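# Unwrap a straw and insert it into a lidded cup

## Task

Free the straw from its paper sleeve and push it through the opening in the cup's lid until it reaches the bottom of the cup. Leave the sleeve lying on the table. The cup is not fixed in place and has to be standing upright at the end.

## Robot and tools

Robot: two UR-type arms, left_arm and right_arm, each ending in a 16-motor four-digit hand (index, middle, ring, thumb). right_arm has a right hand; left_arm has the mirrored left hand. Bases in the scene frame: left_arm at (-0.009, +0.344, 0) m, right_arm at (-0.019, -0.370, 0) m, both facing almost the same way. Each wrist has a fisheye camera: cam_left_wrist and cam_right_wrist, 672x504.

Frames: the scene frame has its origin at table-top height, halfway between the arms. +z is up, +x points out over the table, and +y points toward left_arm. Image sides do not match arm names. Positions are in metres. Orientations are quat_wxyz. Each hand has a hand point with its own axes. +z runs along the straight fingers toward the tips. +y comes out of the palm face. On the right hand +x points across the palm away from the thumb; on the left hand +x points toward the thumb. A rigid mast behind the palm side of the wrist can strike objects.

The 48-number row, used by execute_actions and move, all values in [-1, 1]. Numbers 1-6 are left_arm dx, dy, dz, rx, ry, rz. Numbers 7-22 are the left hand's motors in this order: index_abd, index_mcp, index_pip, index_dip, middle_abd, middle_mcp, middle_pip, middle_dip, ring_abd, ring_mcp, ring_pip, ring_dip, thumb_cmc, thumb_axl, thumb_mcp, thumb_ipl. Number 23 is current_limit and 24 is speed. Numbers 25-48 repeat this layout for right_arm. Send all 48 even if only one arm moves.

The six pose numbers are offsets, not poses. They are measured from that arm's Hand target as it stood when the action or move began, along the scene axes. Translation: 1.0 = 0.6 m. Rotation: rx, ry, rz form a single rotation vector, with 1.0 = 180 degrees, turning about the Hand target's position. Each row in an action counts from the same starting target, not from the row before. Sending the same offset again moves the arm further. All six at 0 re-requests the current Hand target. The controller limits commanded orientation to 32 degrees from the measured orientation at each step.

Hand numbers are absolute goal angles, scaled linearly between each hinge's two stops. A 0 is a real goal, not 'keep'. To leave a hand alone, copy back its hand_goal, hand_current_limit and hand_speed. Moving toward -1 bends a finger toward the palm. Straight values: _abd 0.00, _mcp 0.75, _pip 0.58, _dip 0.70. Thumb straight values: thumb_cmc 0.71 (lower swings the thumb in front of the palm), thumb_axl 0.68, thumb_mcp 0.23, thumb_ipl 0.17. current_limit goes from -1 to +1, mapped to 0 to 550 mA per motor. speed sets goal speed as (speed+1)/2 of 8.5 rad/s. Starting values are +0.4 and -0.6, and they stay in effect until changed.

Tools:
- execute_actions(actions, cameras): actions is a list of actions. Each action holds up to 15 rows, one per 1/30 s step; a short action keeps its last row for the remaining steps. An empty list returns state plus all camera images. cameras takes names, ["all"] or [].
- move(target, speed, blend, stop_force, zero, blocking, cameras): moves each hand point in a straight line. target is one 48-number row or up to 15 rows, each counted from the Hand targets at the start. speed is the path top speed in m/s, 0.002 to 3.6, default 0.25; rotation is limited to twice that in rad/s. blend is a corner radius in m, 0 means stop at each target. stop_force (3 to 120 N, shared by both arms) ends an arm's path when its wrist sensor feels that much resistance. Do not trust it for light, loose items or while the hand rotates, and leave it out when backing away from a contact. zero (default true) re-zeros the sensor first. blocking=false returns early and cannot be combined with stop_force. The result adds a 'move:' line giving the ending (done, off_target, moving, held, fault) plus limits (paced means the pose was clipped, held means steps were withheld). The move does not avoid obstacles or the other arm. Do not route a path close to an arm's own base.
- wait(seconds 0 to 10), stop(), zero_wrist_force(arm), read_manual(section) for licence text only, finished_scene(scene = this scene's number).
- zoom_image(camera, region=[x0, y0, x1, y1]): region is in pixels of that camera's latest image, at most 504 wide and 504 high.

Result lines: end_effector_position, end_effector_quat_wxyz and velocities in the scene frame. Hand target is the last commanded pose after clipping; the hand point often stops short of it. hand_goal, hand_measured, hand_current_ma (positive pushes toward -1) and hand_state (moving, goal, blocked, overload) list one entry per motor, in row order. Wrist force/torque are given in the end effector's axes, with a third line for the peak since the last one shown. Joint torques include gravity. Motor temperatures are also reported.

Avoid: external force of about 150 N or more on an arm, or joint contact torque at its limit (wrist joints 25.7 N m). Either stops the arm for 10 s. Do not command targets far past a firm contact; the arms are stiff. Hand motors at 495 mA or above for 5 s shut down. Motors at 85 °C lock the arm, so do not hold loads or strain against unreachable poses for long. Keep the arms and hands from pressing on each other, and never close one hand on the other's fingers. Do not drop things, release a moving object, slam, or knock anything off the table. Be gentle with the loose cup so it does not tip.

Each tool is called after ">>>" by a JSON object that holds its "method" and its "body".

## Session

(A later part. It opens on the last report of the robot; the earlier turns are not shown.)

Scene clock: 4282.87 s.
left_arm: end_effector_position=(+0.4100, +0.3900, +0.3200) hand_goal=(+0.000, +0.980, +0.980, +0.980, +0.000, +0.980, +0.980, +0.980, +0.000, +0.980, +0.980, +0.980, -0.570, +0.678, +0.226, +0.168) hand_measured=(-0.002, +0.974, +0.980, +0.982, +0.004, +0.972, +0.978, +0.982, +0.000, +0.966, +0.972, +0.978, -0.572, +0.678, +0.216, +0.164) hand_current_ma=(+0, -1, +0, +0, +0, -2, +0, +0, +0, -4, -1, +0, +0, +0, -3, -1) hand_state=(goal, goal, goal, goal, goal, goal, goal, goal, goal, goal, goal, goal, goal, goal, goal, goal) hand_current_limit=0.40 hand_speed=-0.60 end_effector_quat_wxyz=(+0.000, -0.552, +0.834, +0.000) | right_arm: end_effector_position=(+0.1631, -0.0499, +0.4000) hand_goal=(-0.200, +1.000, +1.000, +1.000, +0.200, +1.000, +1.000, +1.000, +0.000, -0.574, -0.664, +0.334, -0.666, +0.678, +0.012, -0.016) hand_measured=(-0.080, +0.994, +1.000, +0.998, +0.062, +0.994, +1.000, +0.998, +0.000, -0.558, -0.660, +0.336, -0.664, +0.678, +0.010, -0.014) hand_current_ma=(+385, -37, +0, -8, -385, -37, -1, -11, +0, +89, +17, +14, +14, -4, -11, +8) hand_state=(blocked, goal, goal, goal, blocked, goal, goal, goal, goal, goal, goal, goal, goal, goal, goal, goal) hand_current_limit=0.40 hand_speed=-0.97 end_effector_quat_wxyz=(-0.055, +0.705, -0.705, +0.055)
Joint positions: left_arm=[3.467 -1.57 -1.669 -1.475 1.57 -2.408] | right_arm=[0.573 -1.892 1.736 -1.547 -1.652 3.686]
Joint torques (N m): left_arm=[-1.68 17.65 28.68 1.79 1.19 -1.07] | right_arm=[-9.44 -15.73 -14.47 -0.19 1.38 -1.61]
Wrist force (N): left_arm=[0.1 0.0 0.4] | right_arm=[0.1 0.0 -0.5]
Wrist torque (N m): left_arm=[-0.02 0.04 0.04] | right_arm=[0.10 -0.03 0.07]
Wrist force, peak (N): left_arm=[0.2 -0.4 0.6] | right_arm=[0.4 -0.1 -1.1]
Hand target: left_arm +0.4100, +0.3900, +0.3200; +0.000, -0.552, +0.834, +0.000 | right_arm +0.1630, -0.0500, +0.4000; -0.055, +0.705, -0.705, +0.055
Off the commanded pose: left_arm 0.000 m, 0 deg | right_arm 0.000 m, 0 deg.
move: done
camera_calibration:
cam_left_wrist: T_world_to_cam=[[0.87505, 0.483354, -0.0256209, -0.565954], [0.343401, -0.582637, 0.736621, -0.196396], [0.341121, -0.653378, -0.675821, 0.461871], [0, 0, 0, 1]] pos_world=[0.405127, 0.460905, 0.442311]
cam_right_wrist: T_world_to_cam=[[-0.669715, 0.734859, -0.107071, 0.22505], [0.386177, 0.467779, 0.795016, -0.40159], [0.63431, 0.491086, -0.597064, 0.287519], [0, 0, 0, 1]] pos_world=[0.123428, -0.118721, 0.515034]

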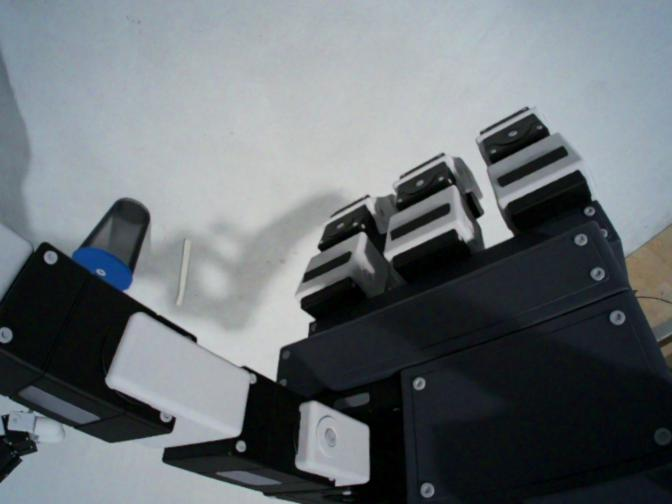

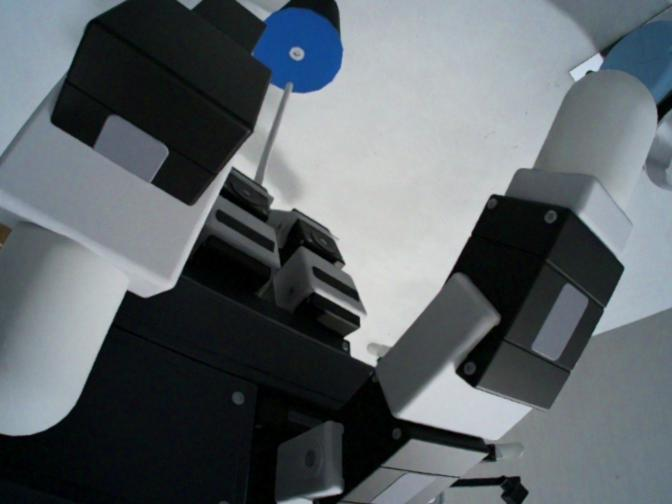

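>>> {"method": "move", "body": {"target": [-0.0257,-0.301,0.16,0,0,0,0,0.98,0.98,0.98,0,0.98,0.98,0.98,0,0.98,0.98,0.98,-0.57,0.678,0.226,0.168,0.4,-0.6,0,0,0,0,0,0,-0.2,1,1,1,0.2,1,1,1,0,-0.574,-0.664,0.334,-0.666,0.678,0.012,-0.016,0.4,-0.97], "speed": 0.08, "cameras": ["all"]}}

Scene clock: 4351.50 s.
left_arm: end_effector_position=(+0.3946, +0.2095, +0.4159) hand_goal=(+0.000, +0.980, +0.980, +0.980, +0.000, +0.980, +0.980, +0.980, +0.000, +0.980, +0.980, +0.980, -0.570, +0.678, +0.226, +0.168) hand_measured=(-0.002, +0.974, +0.980, +0.982, +0.004, +0.972, +0.978, +0.982, +0.000, +0.966, +0.972, +0.978, -0.572, +0.678, +0.216, +0.164) hand_current_ma=(+0, -1, +0, +0, +0, -2, +0, +0, +0, -4, -1, +0, +0, +0, -3, -1) hand_state=(goal, goal, goal, goal, goal, goal, goal, goal, goal, goal, goal, goal, goal, goal, goal, goal) hand_current_limit=0.40 hand_speed=-0.60 end_effector_quat_wxyz=(+0.000, -0.552, +0.834, +0.000) | right_arm: end_effector_position=(+0.1630, -0.0500, +0.4000) hand_goal=(-0.200, +1.000, +1.000, +1.000, +0.200, +1.000, +1.000, +1.000, +0.000, -0.574, -0.664, +0.334, -0.666, +0.678, +0.012, -0.016) hand_measured=(-0.080, +0.994, +1.000, +0.998, +0.062, +0.994, +1.000, +0.998, +0.000, -0.558, -0.660, +0.336, -0.664, +0.678, +0.010, -0.014) hand_current_ma=(+385, -37, +0, -8, -385, -37, -1, -11, +0, +89, +17, +14, +14, -4, -11, +8) hand_state=(blocked, goal, goal, goal, blocked, goal, goal, goal, goal, goal, goal, goal, goal, goal, goal, goal) hand_current_limit=0.40 hand_speed=-0.97 end_effector_quat_wxyz=(-0.055, +0.705, -0.705, +0.055)
Joint positions: left_arm=[3.107 -1.588 -1.405 -1.72 1.57 -2.767] | right_arm=[0.573 -1.893 1.736 -1.547 -1.652 3.686]
Joint torques (N m): left_arm=[-9.56 13.12 30.48 0.82 1.34 -2.79] | right_arm=[-8.99 -15.88 -14.99 -0.25 1.12 -1.8]
Wrist force (N): left_arm=[0.4 -0.1 0.0] | right_arm=[0.0 0.0 -0.7]
Wrist torque (N m): left_arm=[0.00 -0.01 0.08] | right_arm=[0.12 -0.02 0.06]
Wrist force, peak (N): left_arm=[0.9 -0.2 0.0] | right_arm=[0.3 -0.3 -0.9]
Hand target: left_arm +0.3946, +0.2094, +0.4160; +0.000, -0.552, +0.834, +0.000 | right_arm +0.1630, -0.0500, +0.4000; -0.055, +0.705, -0.705, +0.055
Off the commanded pose: left_arm 0.000 m, 0 deg | right_arm 0.000 m, 0 deg.
move: done
camera_calibration:
cam_left_wrist: T_world_to_cam=[[0.875051, 0.483352, -0.0256182, -0.462777], [0.343398, -0.582639, 0.736621, -0.366914], [0.341121, -0.653378, -0.675821, 0.414001], [0, 0, 0, 1]] pos_world=[0.389727, 0.280405, 0.538211]
cam_right_wrist: T_world_to_cam=[[-0.669762, 0.734823, -0.107026, 0.225035], [0.386147, 0.467755, 0.795045, -0.401519], [0.634279, 0.491162, -0.597034, 0.287629], [0, 0, 0, 1]] pos_world=[0.123328, -0.118821, 0.515034]

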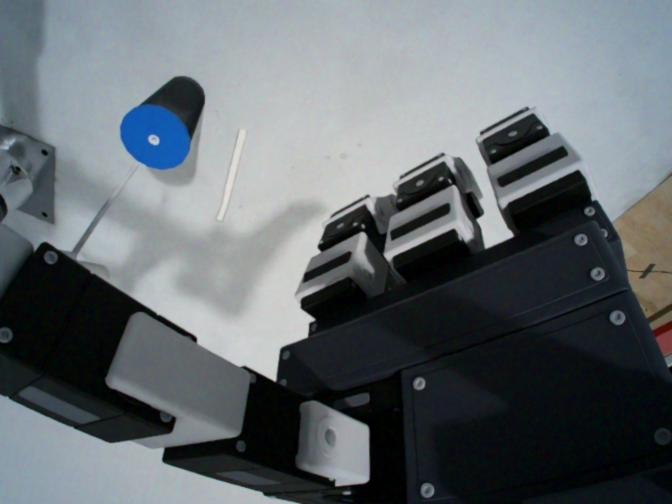

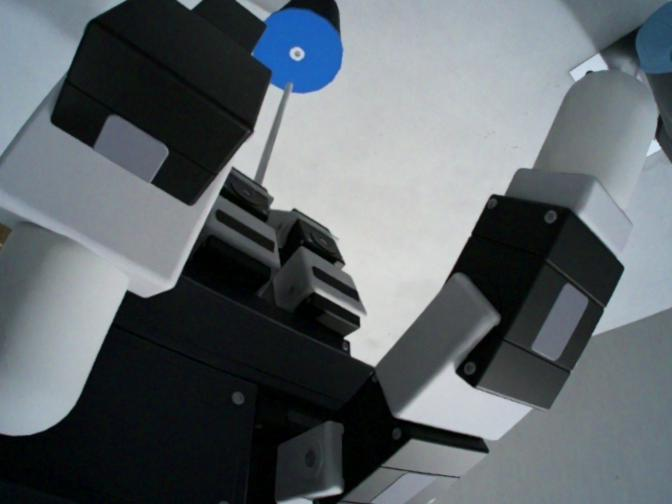

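>>> {"method": "zoom_image", "body": {"camera": "cam_left_wrist", "region": [60, 80, 220, 200]}}

>>> {"method": "zoom_image", "body": {"camera": "cam_left_wrist", "region": [40, 150, 160, 270]}}

>>> {"method": "zoom_image", "body": {"camera": "cam_right_wrist", "region": [230, 0, 370, 105]}}

Scaled by 3.150 from the camera's 672x504 image, which has a finer 960x720 frame.

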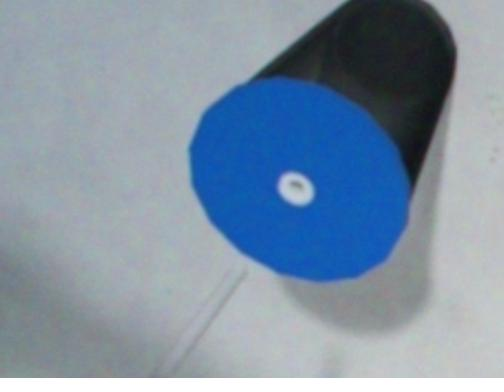

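Scaled by 4.200 from the camera's 672x504 image, which has a finer 960x720 frame.

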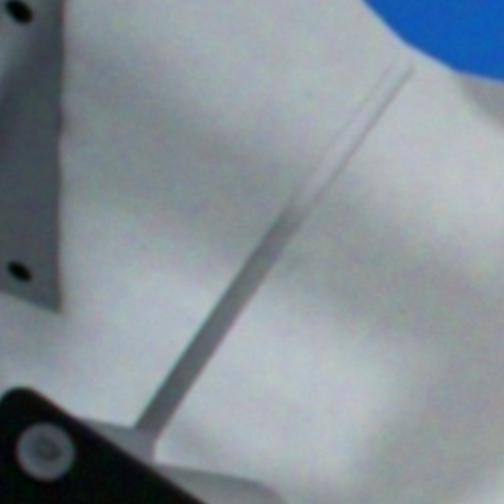

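Scaled by 3.600 from the camera's 672x504 image, which has a finer 960x720 frame.

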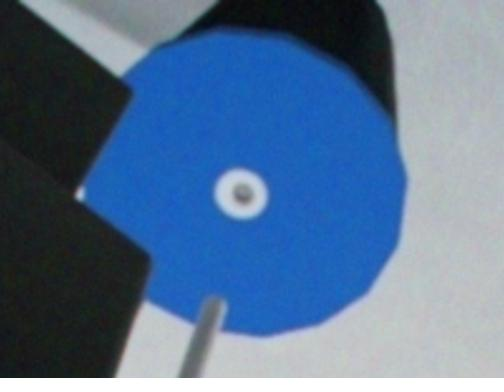

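>>> {"method": "move", "body": {"target": [0,0,0,0,0,0,0,0.98,0.98,0.98,0,0.98,0.98,0.98,0,0.98,0.98,0.98,-0.57,0.678,0.226,0.168,0.4,-0.6,0.022,-0.0055,-0.0363,0,0.01944,0,-0.2,1,1,1,0.2,1,1,1,0,-0.574,-0.664,0.334,-0.666,0.678,0.012,-0.016,0.4,-0.97], "speed": 0.03, "cameras": ["all"]}}

>>> {"method": "zoom_image", "body": {"camera": "cam_left_wrist", "region": [90, 90, 210, 180]}}

>>> {"method": "zoom_image", "body": {"camera": "cam_left_wrist", "region": [40, 150, 160, 270]}}

>>> {"method": "zoom_image", "body": {"camera": "cam_right_wrist", "region": [230, 20, 350, 110]}}

>>> {"method": "zoom_image", "body": {"camera": "cam_right_wrist", "region": [220, 70, 340, 200]}}

Scene clock: 4402.37 s.
left_arm: end_effector_position=(+0.3946, +0.2094, +0.4160) hand_goal=(+0.000, +0.980, +0.980, +0.980, +0.000, +0.980, +0.980, +0.980, +0.000, +0.980, +0.980, +0.980, -0.570, +0.678, +0.226, +0.168) hand_measured=(-0.002, +0.974, +0.980, +0.982, +0.004, +0.972, +0.978, +0.982, +0.000, +0.966, +0.972, +0.978, -0.572, +0.678, +0.216, +0.164) hand_current_ma=(+0, -1, +0, +0, +0, -2, +0, +0, +0, -4, -1, +0, +0, +0, -3, -1) hand_state=(goal, goal, goal, goal, goal, goal, goal, goal, goal, goal, goal, goal, goal, goal, goal, goal) hand_current_limit=0.40 hand_speed=-0.60 end_effector_quat_wxyz=(+0.000, -0.552, +0.834, +0.000) | right_arm: end_effector_position=(+0.1761, -0.0533, +0.3784) hand_goal=(-0.200, +1.000, +1.000, +1.000, +0.200, +1.000, +1.000, +1.000, +0.000, -0.574, -0.664, +0.334, -0.666, +0.678, +0.012, -0.016) hand_measured=(-0.080, +0.994, +1.000, +0.998, +0.062, +0.994, +1.000, +0.998, +0.000, -0.558, -0.660, +0.336, -0.664, +0.678, +0.010, -0.014) hand_current_ma=(+385, -37, +0, -8, -385, -37, -1, -11, +0, +89, +16, +14, +14, -4, -12, +8) hand_state=(blocked, goal, goal, goal, blocked, goal, goal, goal, goal, goal, goal, goal, goal, goal, goal, goal) hand_current_limit=0.40 hand_speed=-0.97 end_effector_quat_wxyz=(-0.033, +0.706, -0.706, +0.033)
Joint positions: left_arm=[3.107 -1.588 -1.405 -1.72 1.57 -2.768] | right_arm=[0.527 -1.862 1.767 -1.559 -1.616 3.643]
Joint torques (N m): left_arm=[-8.85 14.48 30.88 0.64 1.19 -2.56] | right_arm=[-10.4 -2.96 -14.87 -5.47 1.33 -1.68]
Wrist force (N): left_arm=[0.2 -0.2 0.2] | right_arm=[0.2 -0.1 -0.4]
Wrist torque (N m): left_arm=[-0.02 0.01 0.06] | right_arm=[0.08 -0.07 0.08]
Wrist force, peak (N): left_arm=[0.7 0.1 0.3] | right_arm=[0.2 0.2 -0.9]
Hand target: left_arm +0.3946, +0.2094, +0.4160; +0.000, -0.552, +0.834, +0.000 | right_arm +0.1762, -0.0533, +0.3782; -0.033, +0.706, -0.706, +0.033
Off the commanded pose: left_arm 0.000 m, 0 deg | right_arm 0.000 m, 0 deg.
move: done
camera_calibration:
cam_left_wrist: T_world_to_cam=[[0.87505, 0.483354, -0.0256209, -0.462725], [0.343401, -0.582637, 0.736621, -0.367048], [0.341121, -0.653378, -0.675821, 0.414003], [0, 0, 0, 1]] pos_world=[0.389727, 0.280305, 0.538311]
cam_right_wrist: T_world_to_cam=[[-0.674928, 0.734896, -0.066327, 0.219465], [0.433618, 0.467746, 0.770188, -0.386802], [0.597032, 0.491061, -0.634359, 0.288687], [0, 0, 0, 1]] pos_world=[0.143492, -0.122121, 0.495597]

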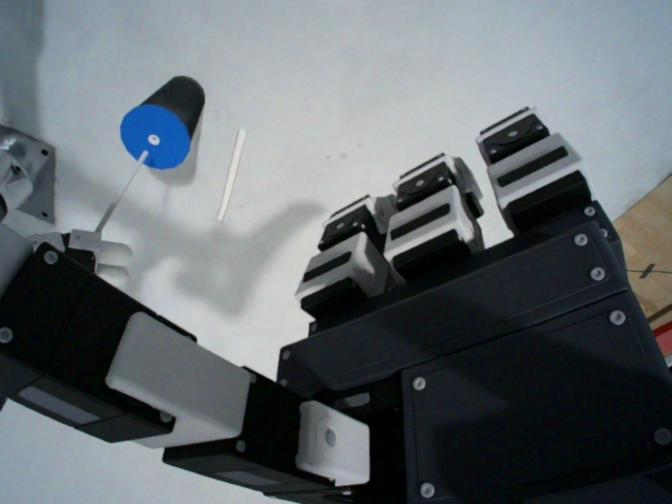

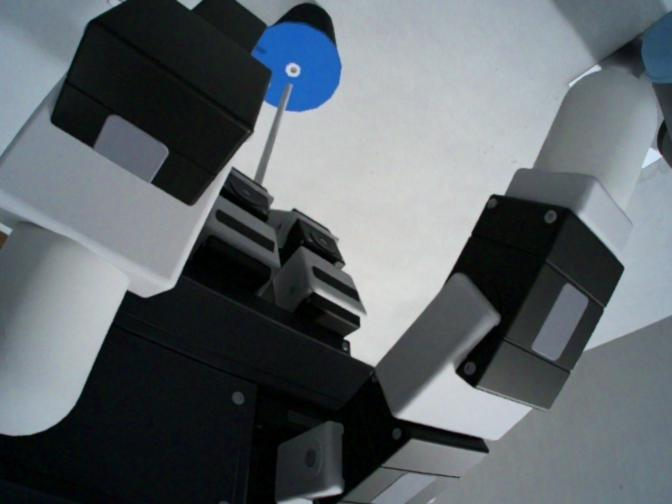

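Scaled by 4.200 from the camera's 672x504 image, which has a finer 960x720 frame.

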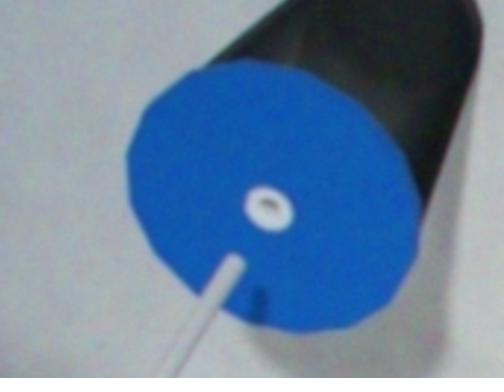

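Scaled by 4.200 from the camera's 672x504 image, which has a finer 960x720 frame.

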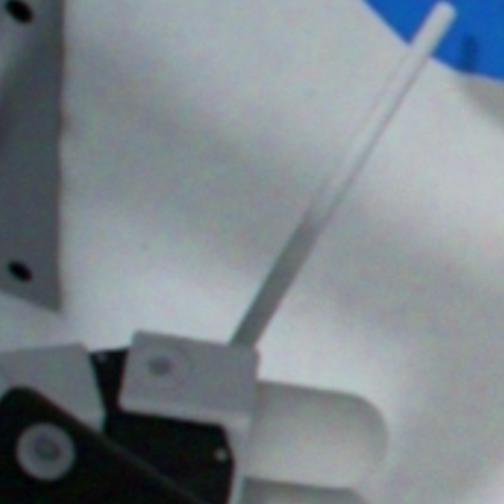

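Scaled by 4.200 from the camera's 672x504 image, which has a finer 960x720 frame.

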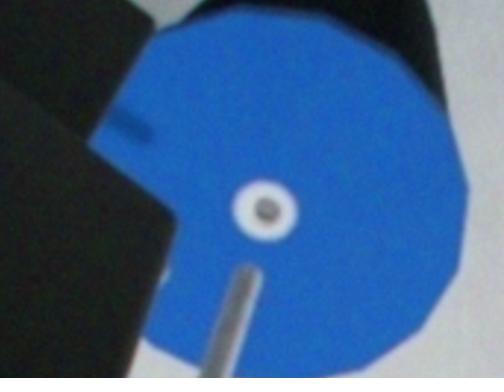

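Scaled by 3.877 from the camera's 672x504 image, which has a finer 960x720 frame.

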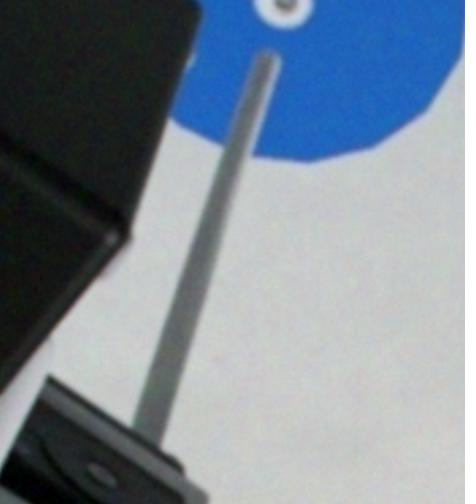

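>>> {"method": "move", "body": {"target": [0,0,0,0,0,0,0,0.98,0.98,0.98,0,0.98,0.98,0.98,0,0.98,0.98,0.98,-0.57,0.678,0.226,0.168,0.4,-0.6,-0.0015,-0.0008,-0.0367,0,0,0,-0.2,1,1,1,0.2,1,1,1,0,-0.574,-0.664,0.334,-0.666,0.678,0.012,-0.016,0.4,-0.97], "speed": 0.02, "cameras": ["all"]}}

>>> {"method": "zoom_image", "body": {"camera": "cam_left_wrist", "region": [110, 100, 200, 168]}}

>>> {"method": "zoom_image", "body": {"camera": "cam_right_wrist", "region": [245, 50, 335, 118]}}

Scene clock: 4431.30 s.
left_arm: end_effector_position=(+0.3946, +0.2094, +0.4160) hand_goal=(+0.000, +0.980, +0.980, +0.980, +0.000, +0.980, +0.980, +0.980, +0.000, +0.980, +0.980, +0.980, -0.570, +0.678, +0.226, +0.168) hand_measured=(-0.002, +0.974, +0.980, +0.982, +0.004, +0.972, +0.978, +0.982, +0.000, +0.966, +0.972, +0.978, -0.572, +0.678, +0.216, +0.164) hand_current_ma=(+0, -1, +0, +0, +0, -2, +0, +0, +0, -4, -1, +0, +0, +0, -3, -1) hand_state=(goal, goal, goal, goal, goal, goal, goal, goal, goal, goal, goal, goal, goal, goal, goal, goal) hand_current_limit=0.40 hand_speed=-0.60 end_effector_quat_wxyz=(+0.000, -0.552, +0.834, +0.000) | right_arm: end_effector_position=(+0.1753, -0.0538, +0.3563) hand_goal=(-0.200, +1.000, +1.000, +1.000, +0.200, +1.000, +1.000, +1.000, +0.000, -0.574, -0.664, +0.334, -0.666, +0.678, +0.012, -0.016) hand_measured=(-0.080, +0.994, +1.000, +0.998, +0.062, +0.994, +1.000, +0.998, +0.000, -0.558, -0.660, +0.336, -0.664, +0.678, +0.010, -0.014) hand_current_ma=(+385, -37, +0, -8, -385, -37, -1, -11, +0, +89, +16, +14, +14, -4, -12, +8) hand_state=(blocked, goal, goal, goal, blocked, goal, goal, goal, goal, goal, goal, goal, goal, goal, goal, goal) hand_current_limit=0.40 hand_speed=-0.97 end_effector_quat_wxyz=(-0.033, +0.706, -0.706, +0.033)
Joint positions: left_arm=[3.107 -1.588 -1.405 -1.72 1.57 -2.768] | right_arm=[0.526 -1.868 1.827 -1.613 -1.616 3.642]
Joint torques (N m): left_arm=[-9.4 14.34 29.63 0.81 1.23 -2.49] | right_arm=[3.29 -15.93 -14.5 -5.41 -0.63 1.22]
Wrist force (N): left_arm=[0.2 -0.1 0.1] | right_arm=[0.2 -0.1 -0.7]
Wrist torque (N m): left_arm=[-0.01 0.02 0.05] | right_arm=[0.10 -0.05 0.06]
Wrist force, peak (N): left_arm=[0.4 -0.4 0.5] | right_arm=[0.5 -0.2 -0.8]
Hand target: left_arm +0.3946, +0.2094, +0.4160; +0.000, -0.552, +0.834, +0.000 | right_arm +0.1753, -0.0538, +0.3562; -0.033, +0.706, -0.706, +0.033
Off the commanded pose: left_arm 0.000 m, 0 deg | right_arm 0.000 m, 0 deg.
move: done
camera_calibration:
cam_left_wrist: T_world_to_cam=[[0.87505, 0.483354, -0.0256209, -0.462725], [0.343401, -0.582637, 0.736621, -0.367048], [0.341121, -0.653378, -0.675821, 0.414003], [0, 0, 0, 1]] pos_world=[0.389727, 0.280305, 0.538311]
cam_right_wrist: T_world_to_cam=[[-0.674986, 0.734878, -0.0659447, 0.217726], [0.434035, 0.467753, 0.769949, -0.369265], [0.596664, 0.491082, -0.634689, 0.275603], [0, 0, 0, 1]] pos_world=[0.142793, -0.122621, 0.473595]

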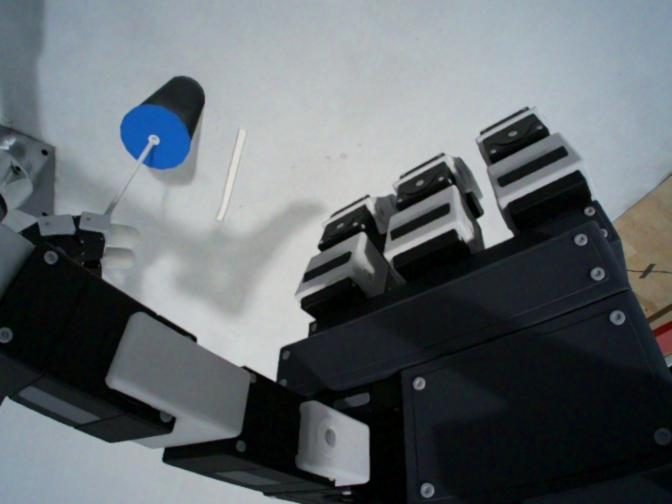

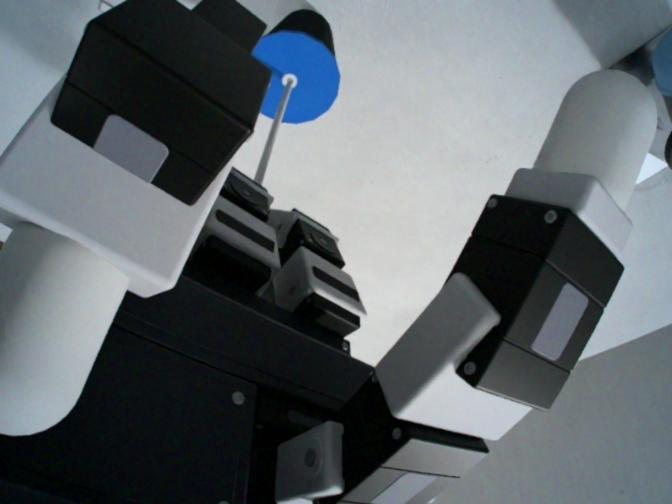

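Scaled by 5.600 from the camera's 672x504 image, which has a finer 960x720 frame.

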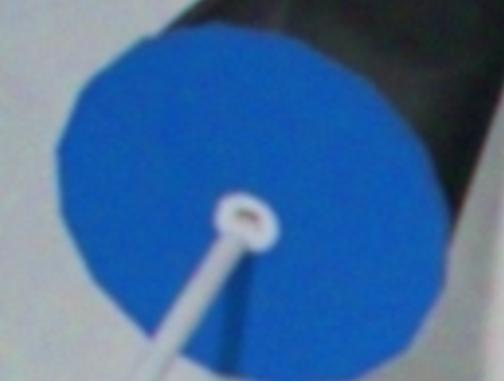

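Scaled by 5.600 from the camera's 672x504 image, which has a finer 960x720 frame.

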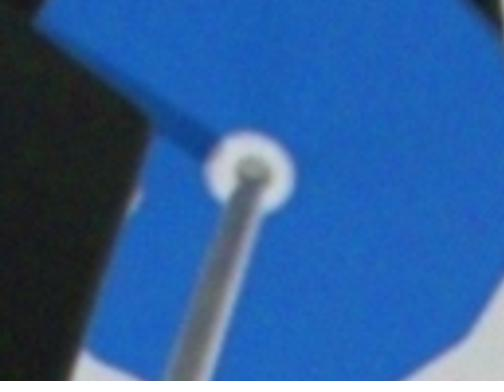

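>>> {"method": "move", "body": {"target": [0,0,0,0,0,0,0,0.98,0.98,0.98,0,0.98,0.98,0.98,0,0.98,0.98,0.98,-0.57,0.678,0.226,0.168,0.4,-0.6,0,0,-0.0067,0,0,0,-0.2,1,1,1,0.2,1,1,1,0,-0.574,-0.664,0.334,-0.666,0.678,0.012,-0.016,0.4,-0.97], "speed": 0.01, "cameras": ["all"]}}

>>> {"method": "zoom_image", "body": {"camera": "cam_left_wrist", "region": [130, 115, 180, 153]}}

>>> {"method": "zoom_image", "body": {"camera": "cam_right_wrist", "region": [265, 60, 315, 98]}}

Scene clock: 4446.47 s.
left_arm: end_effector_position=(+0.3946, +0.2094, +0.4160) hand_goal=(+0.000, +0.980, +0.980, +0.980, +0.000, +0.980, +0.980, +0.980, +0.000, +0.980, +0.980, +0.980, -0.570, +0.678, +0.226, +0.168) hand_measured=(-0.002, +0.974, +0.980, +0.982, +0.004, +0.972, +0.978, +0.982, +0.000, +0.966, +0.972, +0.978, -0.572, +0.678, +0.216, +0.164) hand_current_ma=(+0, -1, +0, +0, +0, -2, +0, +0, +0, -4, -1, +0, +0, +0, -3, -1) hand_state=(goal, goal, goal, goal, goal, goal, goal, goal, goal, goal, goal, goal, goal, goal, goal, goal) hand_current_limit=0.40 hand_speed=-0.60 end_effector_quat_wxyz=(+0.000, -0.552, +0.834, +0.000) | right_arm: end_effector_position=(+0.1753, -0.0538, +0.3523) hand_goal=(-0.200, +1.000, +1.000, +1.000, +0.200, +1.000, +1.000, +1.000, +0.000, -0.574, -0.664, +0.334, -0.666, +0.678, +0.012, -0.016) hand_measured=(-0.080, +0.994, +1.000, +0.998, +0.062, +0.994, +1.000, +0.998, +0.000, -0.558, -0.660, +0.336, -0.664, +0.678, +0.010, -0.014) hand_current_ma=(+385, -37, +0, -8, -385, -37, -1, -11, +0, +89, +16, +14, +14, -4, -12, +8) hand_state=(blocked, goal, goal, goal, blocked, goal, goal, goal, goal, goal, goal, goal, goal, goal, goal, goal) hand_current_limit=0.40 hand_speed=-0.97 end_effector_quat_wxyz=(-0.033, +0.706, -0.706, +0.033)
Joint positions: left_arm=[3.107 -1.588 -1.405 -1.72 1.57 -2.768] | right_arm=[0.526 -1.868 1.838 -1.623 -1.616 3.642]
Joint torques (N m): left_arm=[-8.93 14.66 29.57 0.7 1.33 -2.25] | right_arm=[5.5 -16.64 -14.62 -5.47 -0.62 1.25]
Wrist force (N): left_arm=[0.3 -0.1 0.3] | right_arm=[0.7 0.0 -0.7]
Wrist torque (N m): left_arm=[-0.03 0.00 0.07] | right_arm=[0.11 -0.12 0.11]
Wrist force, peak (N): left_arm=[0.6 -0.1 0.5] | right_arm=[0.6 -0.3 -0.7]
Hand target: left_arm +0.3946, +0.2094, +0.4160; +0.000, -0.552, +0.834, +0.000 | right_arm +0.1753, -0.0538, +0.3522; -0.033, +0.706, -0.706, +0.033
Off the commanded pose: left_arm 0.000 m, 0 deg | right_arm 0.000 m, 0 deg.
move: done
camera_calibration:
cam_left_wrist: T_world_to_cam=[[0.87505, 0.483354, -0.0256209, -0.462725], [0.343401, -0.582637, 0.736621, -0.367048], [0.341121, -0.653378, -0.675821, 0.414003], [0, 0, 0, 1]] pos_world=[0.389727, 0.280305, 0.538311]
cam_right_wrist: T_world_to_cam=[[-0.674986, 0.734878, -0.0659447, 0.217395], [0.434035, 0.467753, 0.769949, -0.366142], [0.596664, 0.491082, -0.634689, 0.273124], [0, 0, 0, 1]] pos_world=[0.142693, -0.122621, 0.469595]

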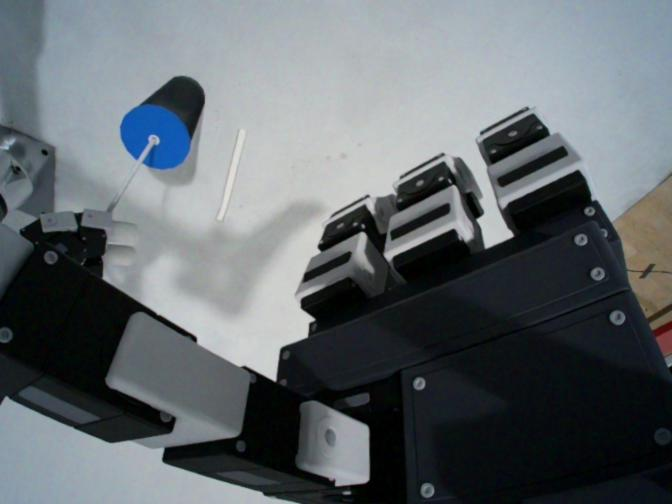

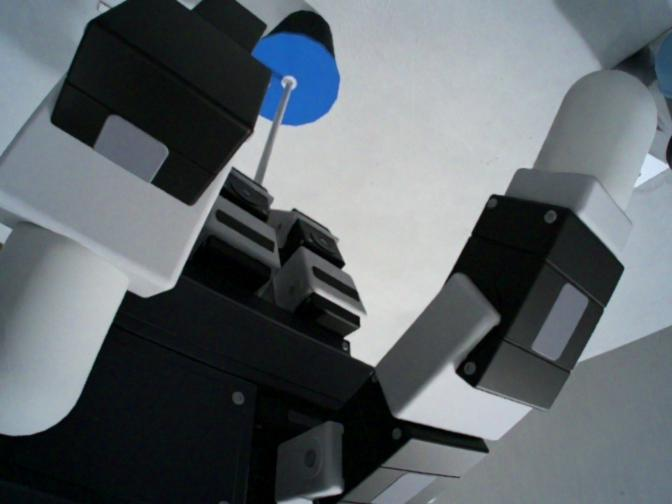

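Scaled by 10.080 from the camera's 672x504 image, which has a finer 960x720 frame.

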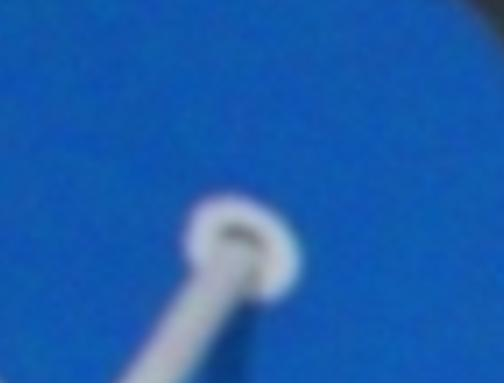

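Scaled by 10.080 from the camera's 672x504 image, which has a finer 960x720 frame.

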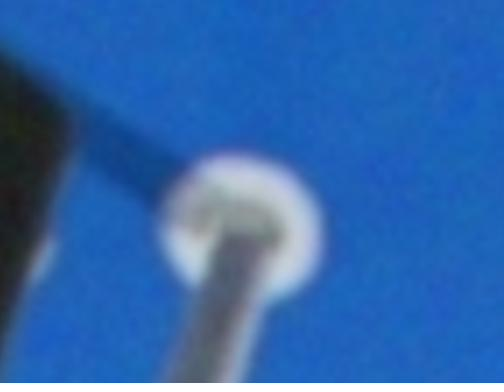

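>>> {"method": "move", "body": {"target": [0,0,0,0,0,0,0,0.98,0.98,0.98,0,0.98,0.98,0.98,0,0.98,0.98,0.98,-0.57,0.678,0.226,0.168,0.4,-0.6,0.0002,-0.0006,0,0,0,0,-0.2,1,1,1,0.2,1,1,1,0,-0.574,-0.664,0.334,-0.666,0.678,0.012,-0.016,0.4,-0.97], "speed": 0.01}}

>>> {"method": "move", "body": {"target": [0,0,0,0,0,0,0,0.98,0.98,0.98,0,0.98,0.98,0.98,0,0.98,0.98,0.98,-0.57,0.678,0.226,0.168,0.4,-0.6,0,0,-0.01,0,0,0,-0.2,1,1,1,0.2,1,1,1,0,-0.574,-0.664,0.334,-0.666,0.678,0.012,-0.016,0.4,-0.97], "speed": 0.003, "stop_force": 3, "cameras": ["all"]}}

>>> {"method": "zoom_image", "body": {"camera": "cam_left_wrist", "region": [130, 115, 180, 153]}}

>>> {"method": "zoom_image", "body": {"camera": "cam_right_wrist", "region": [265, 65, 315, 103]}}

Scene clock: 4509.43 s.
left_arm: end_effector_position=(+0.3946, +0.2094, +0.4160) hand_goal=(+0.000, +0.980, +0.980, +0.980, +0.000, +0.980, +0.980, +0.980, +0.000, +0.980, +0.980, +0.980, -0.570, +0.678, +0.226, +0.168) hand_measured=(-0.002, +0.974, +0.980, +0.982, +0.004, +0.972, +0.978, +0.982, +0.000, +0.966, +0.972, +0.978, -0.572, +0.678, +0.216, +0.164) hand_current_ma=(+0, -1, +0, +0, +0, -2, +0, +0, +0, -4, -1, +0, +0, +0, -3, -1) hand_state=(goal, goal, goal, goal, goal, goal, goal, goal, goal, goal, goal, goal, goal, goal, goal, goal) hand_current_limit=0.40 hand_speed=-0.60 end_effector_quat_wxyz=(+0.000, -0.552, +0.834, +0.000) | right_arm: end_effector_position=(+0.1754, -0.0541, +0.3522) hand_goal=(-0.200, +1.000, +1.000, +1.000, +0.200, +1.000, +1.000, +1.000, +0.000, -0.574, -0.664, +0.334, -0.666, +0.678, +0.012, -0.016) hand_measured=(-0.080, +0.994, +1.000, +0.998, +0.062, +0.994, +1.000, +0.998, +0.000, -0.558, -0.660, +0.336, -0.664, +0.678, +0.010, -0.014) hand_current_ma=(+385, -37, +0, -8, -385, -37, -1, -11, +0, +89, +16, +14, +14, -4, -12, +8) hand_state=(blocked, goal, goal, goal, blocked, goal, goal, goal, goal, goal, goal, goal, goal, goal, goal, goal) hand_current_limit=0.40 hand_speed=-0.97 end_effector_quat_wxyz=(-0.033, +0.706, -0.706, +0.033)
Joint positions: left_arm=[3.107 -1.588 -1.405 -1.72 1.57 -2.768] | right_arm=[0.525 -1.868 1.839 -1.623 -1.616 3.642]
Joint torques (N m): left_arm=[-8.79 13.62 30.92 0.77 1.3 -2.51] | right_arm=[-8.68 -16 -15.38 -2.66 1.29 -1.63]
Wrist force (N): left_arm=[0.6 0.3 0.3] | right_arm=[0.2 0.0 -0.3]
Wrist torque (N m): left_arm=[0.03 -0.04 0.08] | right_arm=[0.08 -0.06 0.07]
Wrist force, peak (N): left_arm=[0.6 0.3 0.3] | right_arm=[0.4 0.0 -0.9]
Hand target: left_arm +0.3946, +0.2094, +0.4160; +0.000, -0.552, +0.834, +0.000 | right_arm +0.1754, -0.0542, +0.3522; -0.033, +0.706, -0.706, +0.033
Off the commanded pose: left_arm 0.000 m, 0 deg | right_arm 0.000 m, 0 deg.
move: done

Scene clock: 4512.27 s.
left_arm: end_effector_position=(+0.3946, +0.2094, +0.4160) hand_goal=(+0.000, +0.980, +0.980, +0.980, +0.000, +0.980, +0.980, +0.980, +0.000, +0.980, +0.980, +0.980, -0.570, +0.678, +0.226, +0.168) hand_measured=(-0.002, +0.974, +0.980, +0.982, +0.004, +0.972, +0.978, +0.982, +0.000, +0.966, +0.972, +0.978, -0.572, +0.678, +0.216, +0.164) hand_current_ma=(+0, -1, +0, +0, +0, -2, +0, +0, +0, -4, -1, +0, +0, +0, -3, -1) hand_state=(goal, goal, goal, goal, goal, goal, goal, goal, goal, goal, goal, goal, goal, goal, goal, goal) hand_current_limit=0.40 hand_speed=-0.60 end_effector_quat_wxyz=(+0.000, -0.552, +0.834, +0.000) | right_arm: end_effector_position=(+0.1754, -0.0542, +0.3462) hand_goal=(-0.200, +1.000, +1.000, +1.000, +0.200, +1.000, +1.000, +1.000, +0.000, -0.574, -0.664, +0.334, -0.666, +0.678, +0.012, -0.016) hand_measured=(-0.080, +0.996, +1.000, +0.998, +0.062, +0.996, +1.000, +0.998, +0.000, -0.558, -0.660, +0.336, -0.664, +0.678, +0.010, -0.014) hand_current_ma=(+385, -26, +0, -8, -385, -24, -1, -11, +0, +89, +16, +14, +14, -4, -12, +8) hand_state=(blocked, goal, goal, goal, blocked, goal, goal, goal, goal, goal, goal, goal, goal, goal, goal, goal) hand_current_limit=0.40 hand_speed=-0.97 end_effector_quat_wxyz=(-0.033, +0.706, -0.706, +0.033)
Joint positions: left_arm=[3.107 -1.588 -1.405 -1.72 1.57 -2.768] | right_arm=[0.525 -1.869 1.854 -1.638 -1.616 3.641]
Joint torques (N m): left_arm=[-8.34 13.41 29.86 0.73 1.22 -2.49] | right_arm=[-9.93 -16.6 -14.85 -5.55 1.34 -2]
Wrist force (N): left_arm=[0.4 -0.3 0.5] | right_arm=[0.4 0.0 -1.1]
Wrist torque (N m): left_arm=[-0.06 -0.01 0.08] | right_arm=[0.18 -0.09 0.09]
Wrist force, peak (N): left_arm=[0.5 0.0 0.6] | right_arm=[0.5 -0.3 -1.9]
Hand target: left_arm +0.3946, +0.2094, +0.4160; +0.000, -0.552, +0.834, +0.000 | right_arm +0.1754, -0.0542, +0.3462; -0.033, +0.706, -0.706, +0.033
Off the commanded pose: left_arm 0.000 m, 0 deg | right_arm 0.000 m, 0 deg.
move: done
camera_calibration:
cam_left_wrist: T_world_to_cam=[[0.87505, 0.483354, -0.0256209, -0.462725], [0.343401, -0.582637, 0.736621, -0.367048], [0.341121, -0.653378, -0.675821, 0.414003], [0, 0, 0, 1]] pos_world=[0.389727, 0.280305, 0.538311]
cam_right_wrist: T_world_to_cam=[[-0.675029, 0.734842, -0.0658973, 0.217402], [0.434007, 0.467729, 0.769979, -0.361358], [0.596635, 0.491158, -0.634658, 0.269328], [0, 0, 0, 1]] pos_world=[0.142894, -0.123021, 0.463495]

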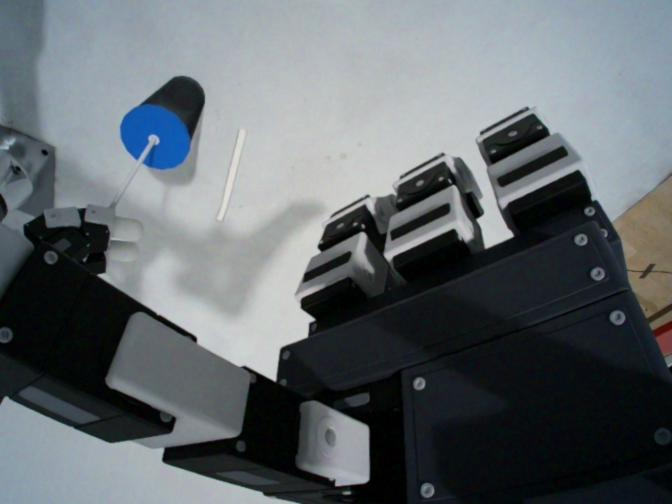

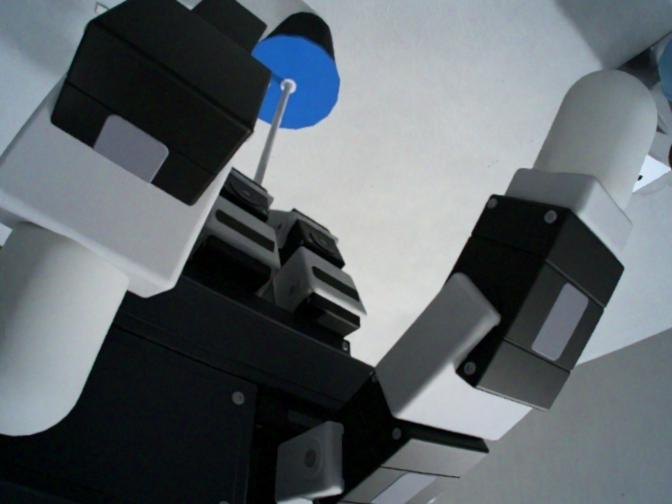

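Scaled by 10.080 from the camera's 672x504 image, which has a finer 960x720 frame.

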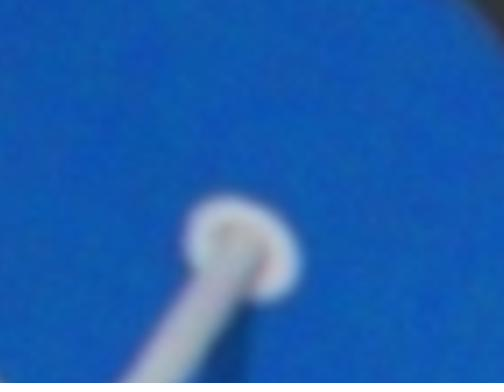

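Scaled by 10.080 from the camera's 672x504 image, which has a finer 960x720 frame.

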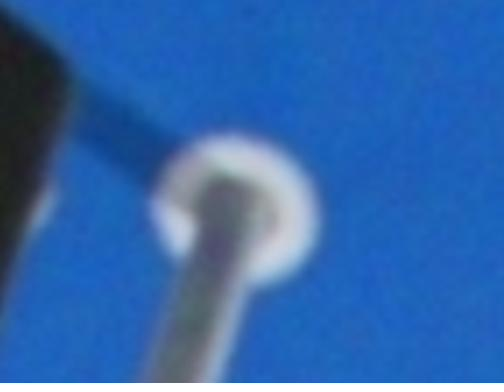

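>>> {"method": "move", "body": {"target": [[0,0,0,0,0,0,0,0.98,0.98,0.98,0,0.98,0.98,0.98,0,0.98,0.98,0.98,-0.57,0.678,0.226,0.168,0.4,-0.6,0,0,0.0067,0,0,0,-0.2,1,1,1,0.2,1,1,1,0,-0.574,-0.664,0.334,-0.666,0.678,0.012,-0.016,0.4,-0.97],[0,0,0,0,0,0,0,0.98,0.98,0.98,0,0.98,0.98,0.98,0,0.98,0.98,0.98,-0.57,0.678,0.226,0.168,0.4,-0.6,0.0003,0.0023,0.0067,0,0,0,-0.2,1,1,1,0.2,1,1,1,0,-0.574,-0.664,0.334,-0.666,0.678,0.012,-0.016,0.4,-0.97]], "speed": 0.008, "cameras": ["all"]}}

>>> {"method": "zoom_image", "body": {"camera": "cam_left_wrist", "region": [130, 115, 180, 153]}}

>>> {"method": "zoom_image", "body": {"camera": "cam_right_wrist", "region": [265, 65, 315, 103]}}

Scene clock: 4533.70 s.
left_arm: end_effector_position=(+0.3946, +0.2094, +0.4160) hand_goal=(+0.000, +0.980, +0.980, +0.980, +0.000, +0.980, +0.980, +0.980, +0.000, +0.980, +0.980, +0.980, -0.570, +0.678, +0.226, +0.168) hand_measured=(-0.002, +0.974, +0.980, +0.982, +0.004, +0.972, +0.978, +0.982, +0.000, +0.966, +0.972, +0.978, -0.572, +0.678, +0.216, +0.164) hand_current_ma=(+0, -1, +0, +0, +0, -2, +0, +0, +0, -4, -1, +0, +0, +0, -3, -1) hand_state=(goal, goal, goal, goal, goal, goal, goal, goal, goal, goal, goal, goal, goal, goal, goal, goal) hand_current_limit=0.40 hand_speed=-0.60 end_effector_quat_wxyz=(+0.000, -0.552, +0.834, +0.000) | right_arm: end_effector_position=(+0.1756, -0.0530, +0.3502) hand_goal=(-0.200, +1.000, +1.000, +1.000, +0.200, +1.000, +1.000, +1.000, +0.000, -0.574, -0.664, +0.334, -0.666, +0.678, +0.012, -0.016) hand_measured=(-0.080, +0.994, +1.000, +0.998, +0.062, +0.994, +1.000, +0.998, +0.000, -0.558, -0.660, +0.336, -0.664, +0.678, +0.010, -0.014) hand_current_ma=(+385, -35, -4, -8, -385, -33, -3, -11, +0, +89, +16, +14, +14, -4, -12, +8) hand_state=(blocked, goal, goal, goal, blocked, goal, goal, goal, goal, goal, goal, goal, goal, goal, goal, goal) hand_current_limit=0.40 hand_speed=-0.97 end_effector_quat_wxyz=(-0.033, +0.706, -0.706, +0.033)
Joint positions: left_arm=[3.107 -1.588 -1.405 -1.72 1.57 -2.768] | right_arm=[0.528 -1.866 1.842 -1.629 -1.616 3.644]
Joint torques (N m): left_arm=[-8.41 14.34 30.03 0.84 1.16 -2.34] | right_arm=[6.01 -2.23 -31.89 -2.79 -1.14 1.67]
Wrist force (N): left_arm=[0.1 0.1 0.4] | right_arm=[0.3 -0.1 -0.6]
Wrist torque (N m): left_arm=[-0.02 0.02 0.05] | right_arm=[0.10 -0.07 -0.02]
Wrist force, peak (N): left_arm=[0.6 0.1 0.7] | right_arm=[0.6 0.0 -1.3]
Hand target: left_arm +0.3946, +0.2094, +0.4160; +0.000, -0.552, +0.834, +0.000 | right_arm +0.1756, -0.0528, +0.3502; -0.033, +0.706, -0.706, +0.033
Off the commanded pose: left_arm 0.000 m, 0 deg | right_arm 0.000 m, 0 deg.
move: done
camera_calibration:
cam_left_wrist: T_world_to_cam=[[0.87505, 0.483354, -0.0256209, -0.462725], [0.343401, -0.582637, 0.736621, -0.367048], [0.341121, -0.653378, -0.675821, 0.414003], [0, 0, 0, 1]] pos_world=[0.389727, 0.280305, 0.538311]
cam_right_wrist: T_world_to_cam=[[-0.674963, 0.734904, -0.0658939, 0.216847], [0.434121, 0.467745, 0.769905, -0.365022], [0.596627, 0.491051, -0.634748, 0.271248], [0, 0, 0, 1]] pos_world=[0.142994, -0.121821, 0.467495]

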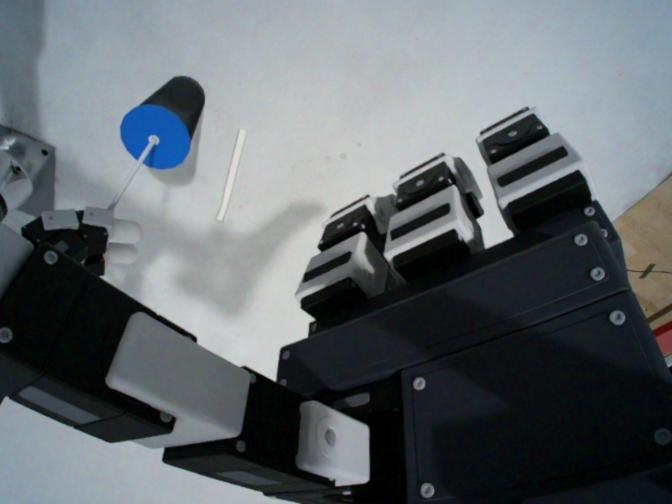

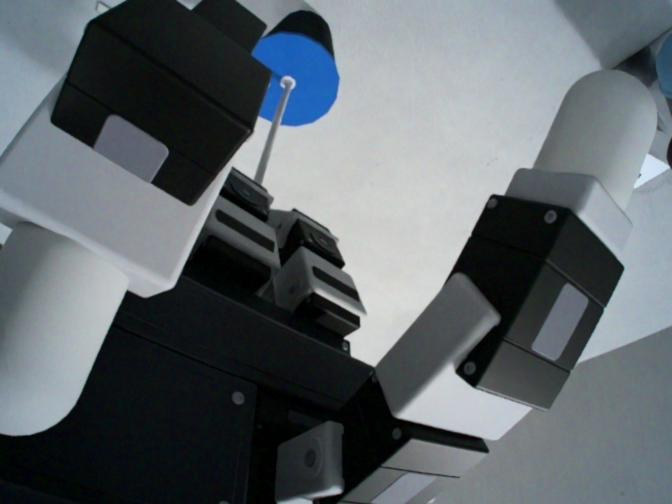

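Scaled by 10.080 from the camera's 672x504 image, which has a finer 960x720 frame.

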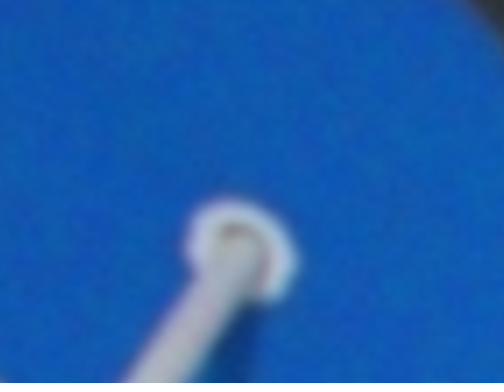

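Scaled by 10.080 from the camera's 672x504 image, which has a finer 960x720 frame.

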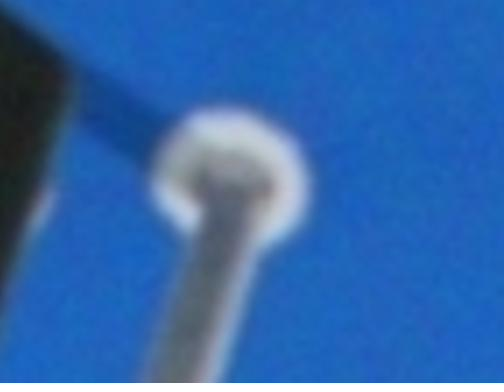

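>>> {"method": "move", "body": {"target": [[0,0,0,0,0,0,0,0.98,0.98,0.98,0,0.98,0.98,0.98,0,0.98,0.98,0.98,-0.57,0.678,0.226,0.168,0.4,-0.6,-0.0005,-0.0005,-0.0042,0,0,0,-0.2,1,1,1,0.2,1,1,1,0,-0.574,-0.664,0.334,-0.666,0.678,0.012,-0.016,0.4,-0.97]], "speed": 0.008, "cameras": ["all"]}}

>>> {"method": "zoom_image", "body": {"camera": "cam_left_wrist", "region": [140, 124, 170, 147]}}

>>> {"method": "zoom_image", "body": {"camera": "cam_right_wrist", "region": [273, 73, 303, 96]}}

Scene clock: 4548.23 s.
left_arm: end_effector_position=(+0.3946, +0.2094, +0.4160) hand_goal=(+0.000, +0.980, +0.980, +0.980, +0.000, +0.980, +0.980, +0.980, +0.000, +0.980, +0.980, +0.980, -0.570, +0.678, +0.226, +0.168) hand_measured=(-0.002, +0.974, +0.980, +0.982, +0.004, +0.972, +0.978, +0.982, +0.000, +0.966, +0.972, +0.978, -0.572, +0.678, +0.216, +0.164) hand_current_ma=(+0, -1, +0, +0, +0, -2, +0, +0, +0, -4, -1, +0, +0, +0, -3, -1) hand_state=(goal, goal, goal, goal, goal, goal, goal, goal, goal, goal, goal, goal, goal, goal, goal, goal) hand_current_limit=0.40 hand_speed=-0.60 end_effector_quat_wxyz=(+0.000, -0.552, +0.834, +0.000) | right_arm: end_effector_position=(+0.1753, -0.0531, +0.3478) hand_goal=(-0.200, +1.000, +1.000, +1.000, +0.200, +1.000, +1.000, +1.000, +0.000, -0.574, -0.664, +0.334, -0.666, +0.678, +0.012, -0.016) hand_measured=(-0.080, +0.994, +1.000, +0.998, +0.062, +0.994, +1.000, +0.998, +0.000, -0.558, -0.660, +0.336, -0.664, +0.678, +0.010, -0.014) hand_current_ma=(+385, -31, -4, -8, -385, -29, -3, -11, +0, +89, +16, +14, +14, -4, -12, +8) hand_state=(blocked, goal, goal, goal, blocked, goal, goal, goal, goal, goal, goal, goal, goal, goal, goal, goal) hand_current_limit=0.40 hand_speed=-0.97 end_effector_quat_wxyz=(-0.033, +0.706, -0.706, +0.033)
Joint positions: left_arm=[3.107 -1.588 -1.405 -1.72 1.57 -2.768] | right_arm=[0.528 -1.867 1.848 -1.635 -1.616 3.644]
Joint torques (N m): left_arm=[-8.14 13.92 29.7 0.83 1.27 -2.22] | right_arm=[-9.59 -16.62 -14.59 -5.43 -0.82 -1.74]
Wrist force (N): left_arm=[0.3 -0.1 0.2] | right_arm=[0.5 0.0 -1.6]
Wrist torque (N m): left_arm=[-0.02 0.01 0.06] | right_arm=[0.26 -0.10 0.01]
Wrist force, peak (N): left_arm=[0.7 0.0 0.2] | right_arm=[0.5 0.0 -1.6]
Hand target: left_arm +0.3946, +0.2094, +0.4160; +0.000, -0.552, +0.834, +0.000 | right_arm +0.1753, -0.0531, +0.3477; -0.033, +0.706, -0.706, +0.033
Off the commanded pose: left_arm 0.000 m, 0 deg | right_arm 0.000 m, 0 deg.
move: done
camera_calibration:
cam_left_wrist: T_world_to_cam=[[0.87505, 0.483354, -0.0256209, -0.462725], [0.343401, -0.582637, 0.736621, -0.367048], [0.341121, -0.653378, -0.675821, 0.414003], [0, 0, 0, 1]] pos_world=[0.389727, 0.280305, 0.538311]
cam_right_wrist: T_world_to_cam=[[-0.675059, 0.73481, -0.065948, 0.216655], [0.433962, 0.467778, 0.769974, -0.363046], [0.596634, 0.491159, -0.634658, 0.269863], [0, 0, 0, 1]] pos_world=[0.142794, -0.121921, 0.465095]

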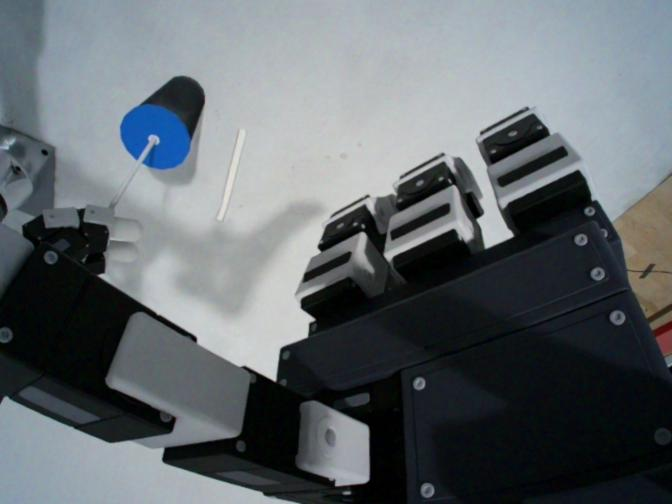

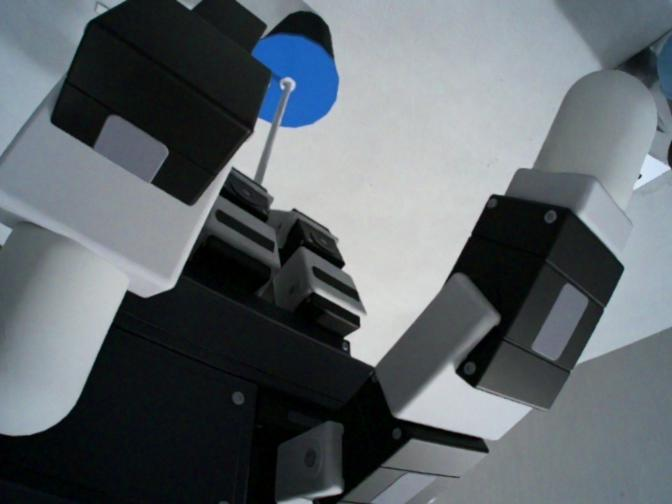

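Scaled by 16.800 from the camera's 672x504 image, which has a finer 960x720 frame.

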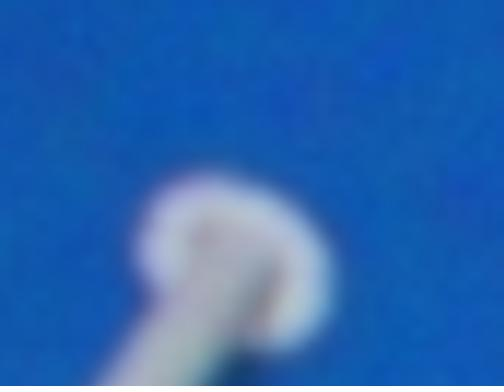

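Scaled by 16.800 from the camera's 672x504 image, which has a finer 960x720 frame.

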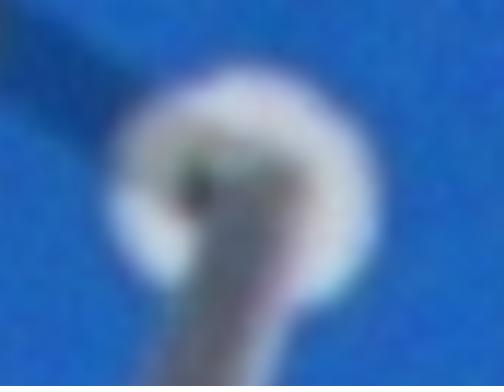

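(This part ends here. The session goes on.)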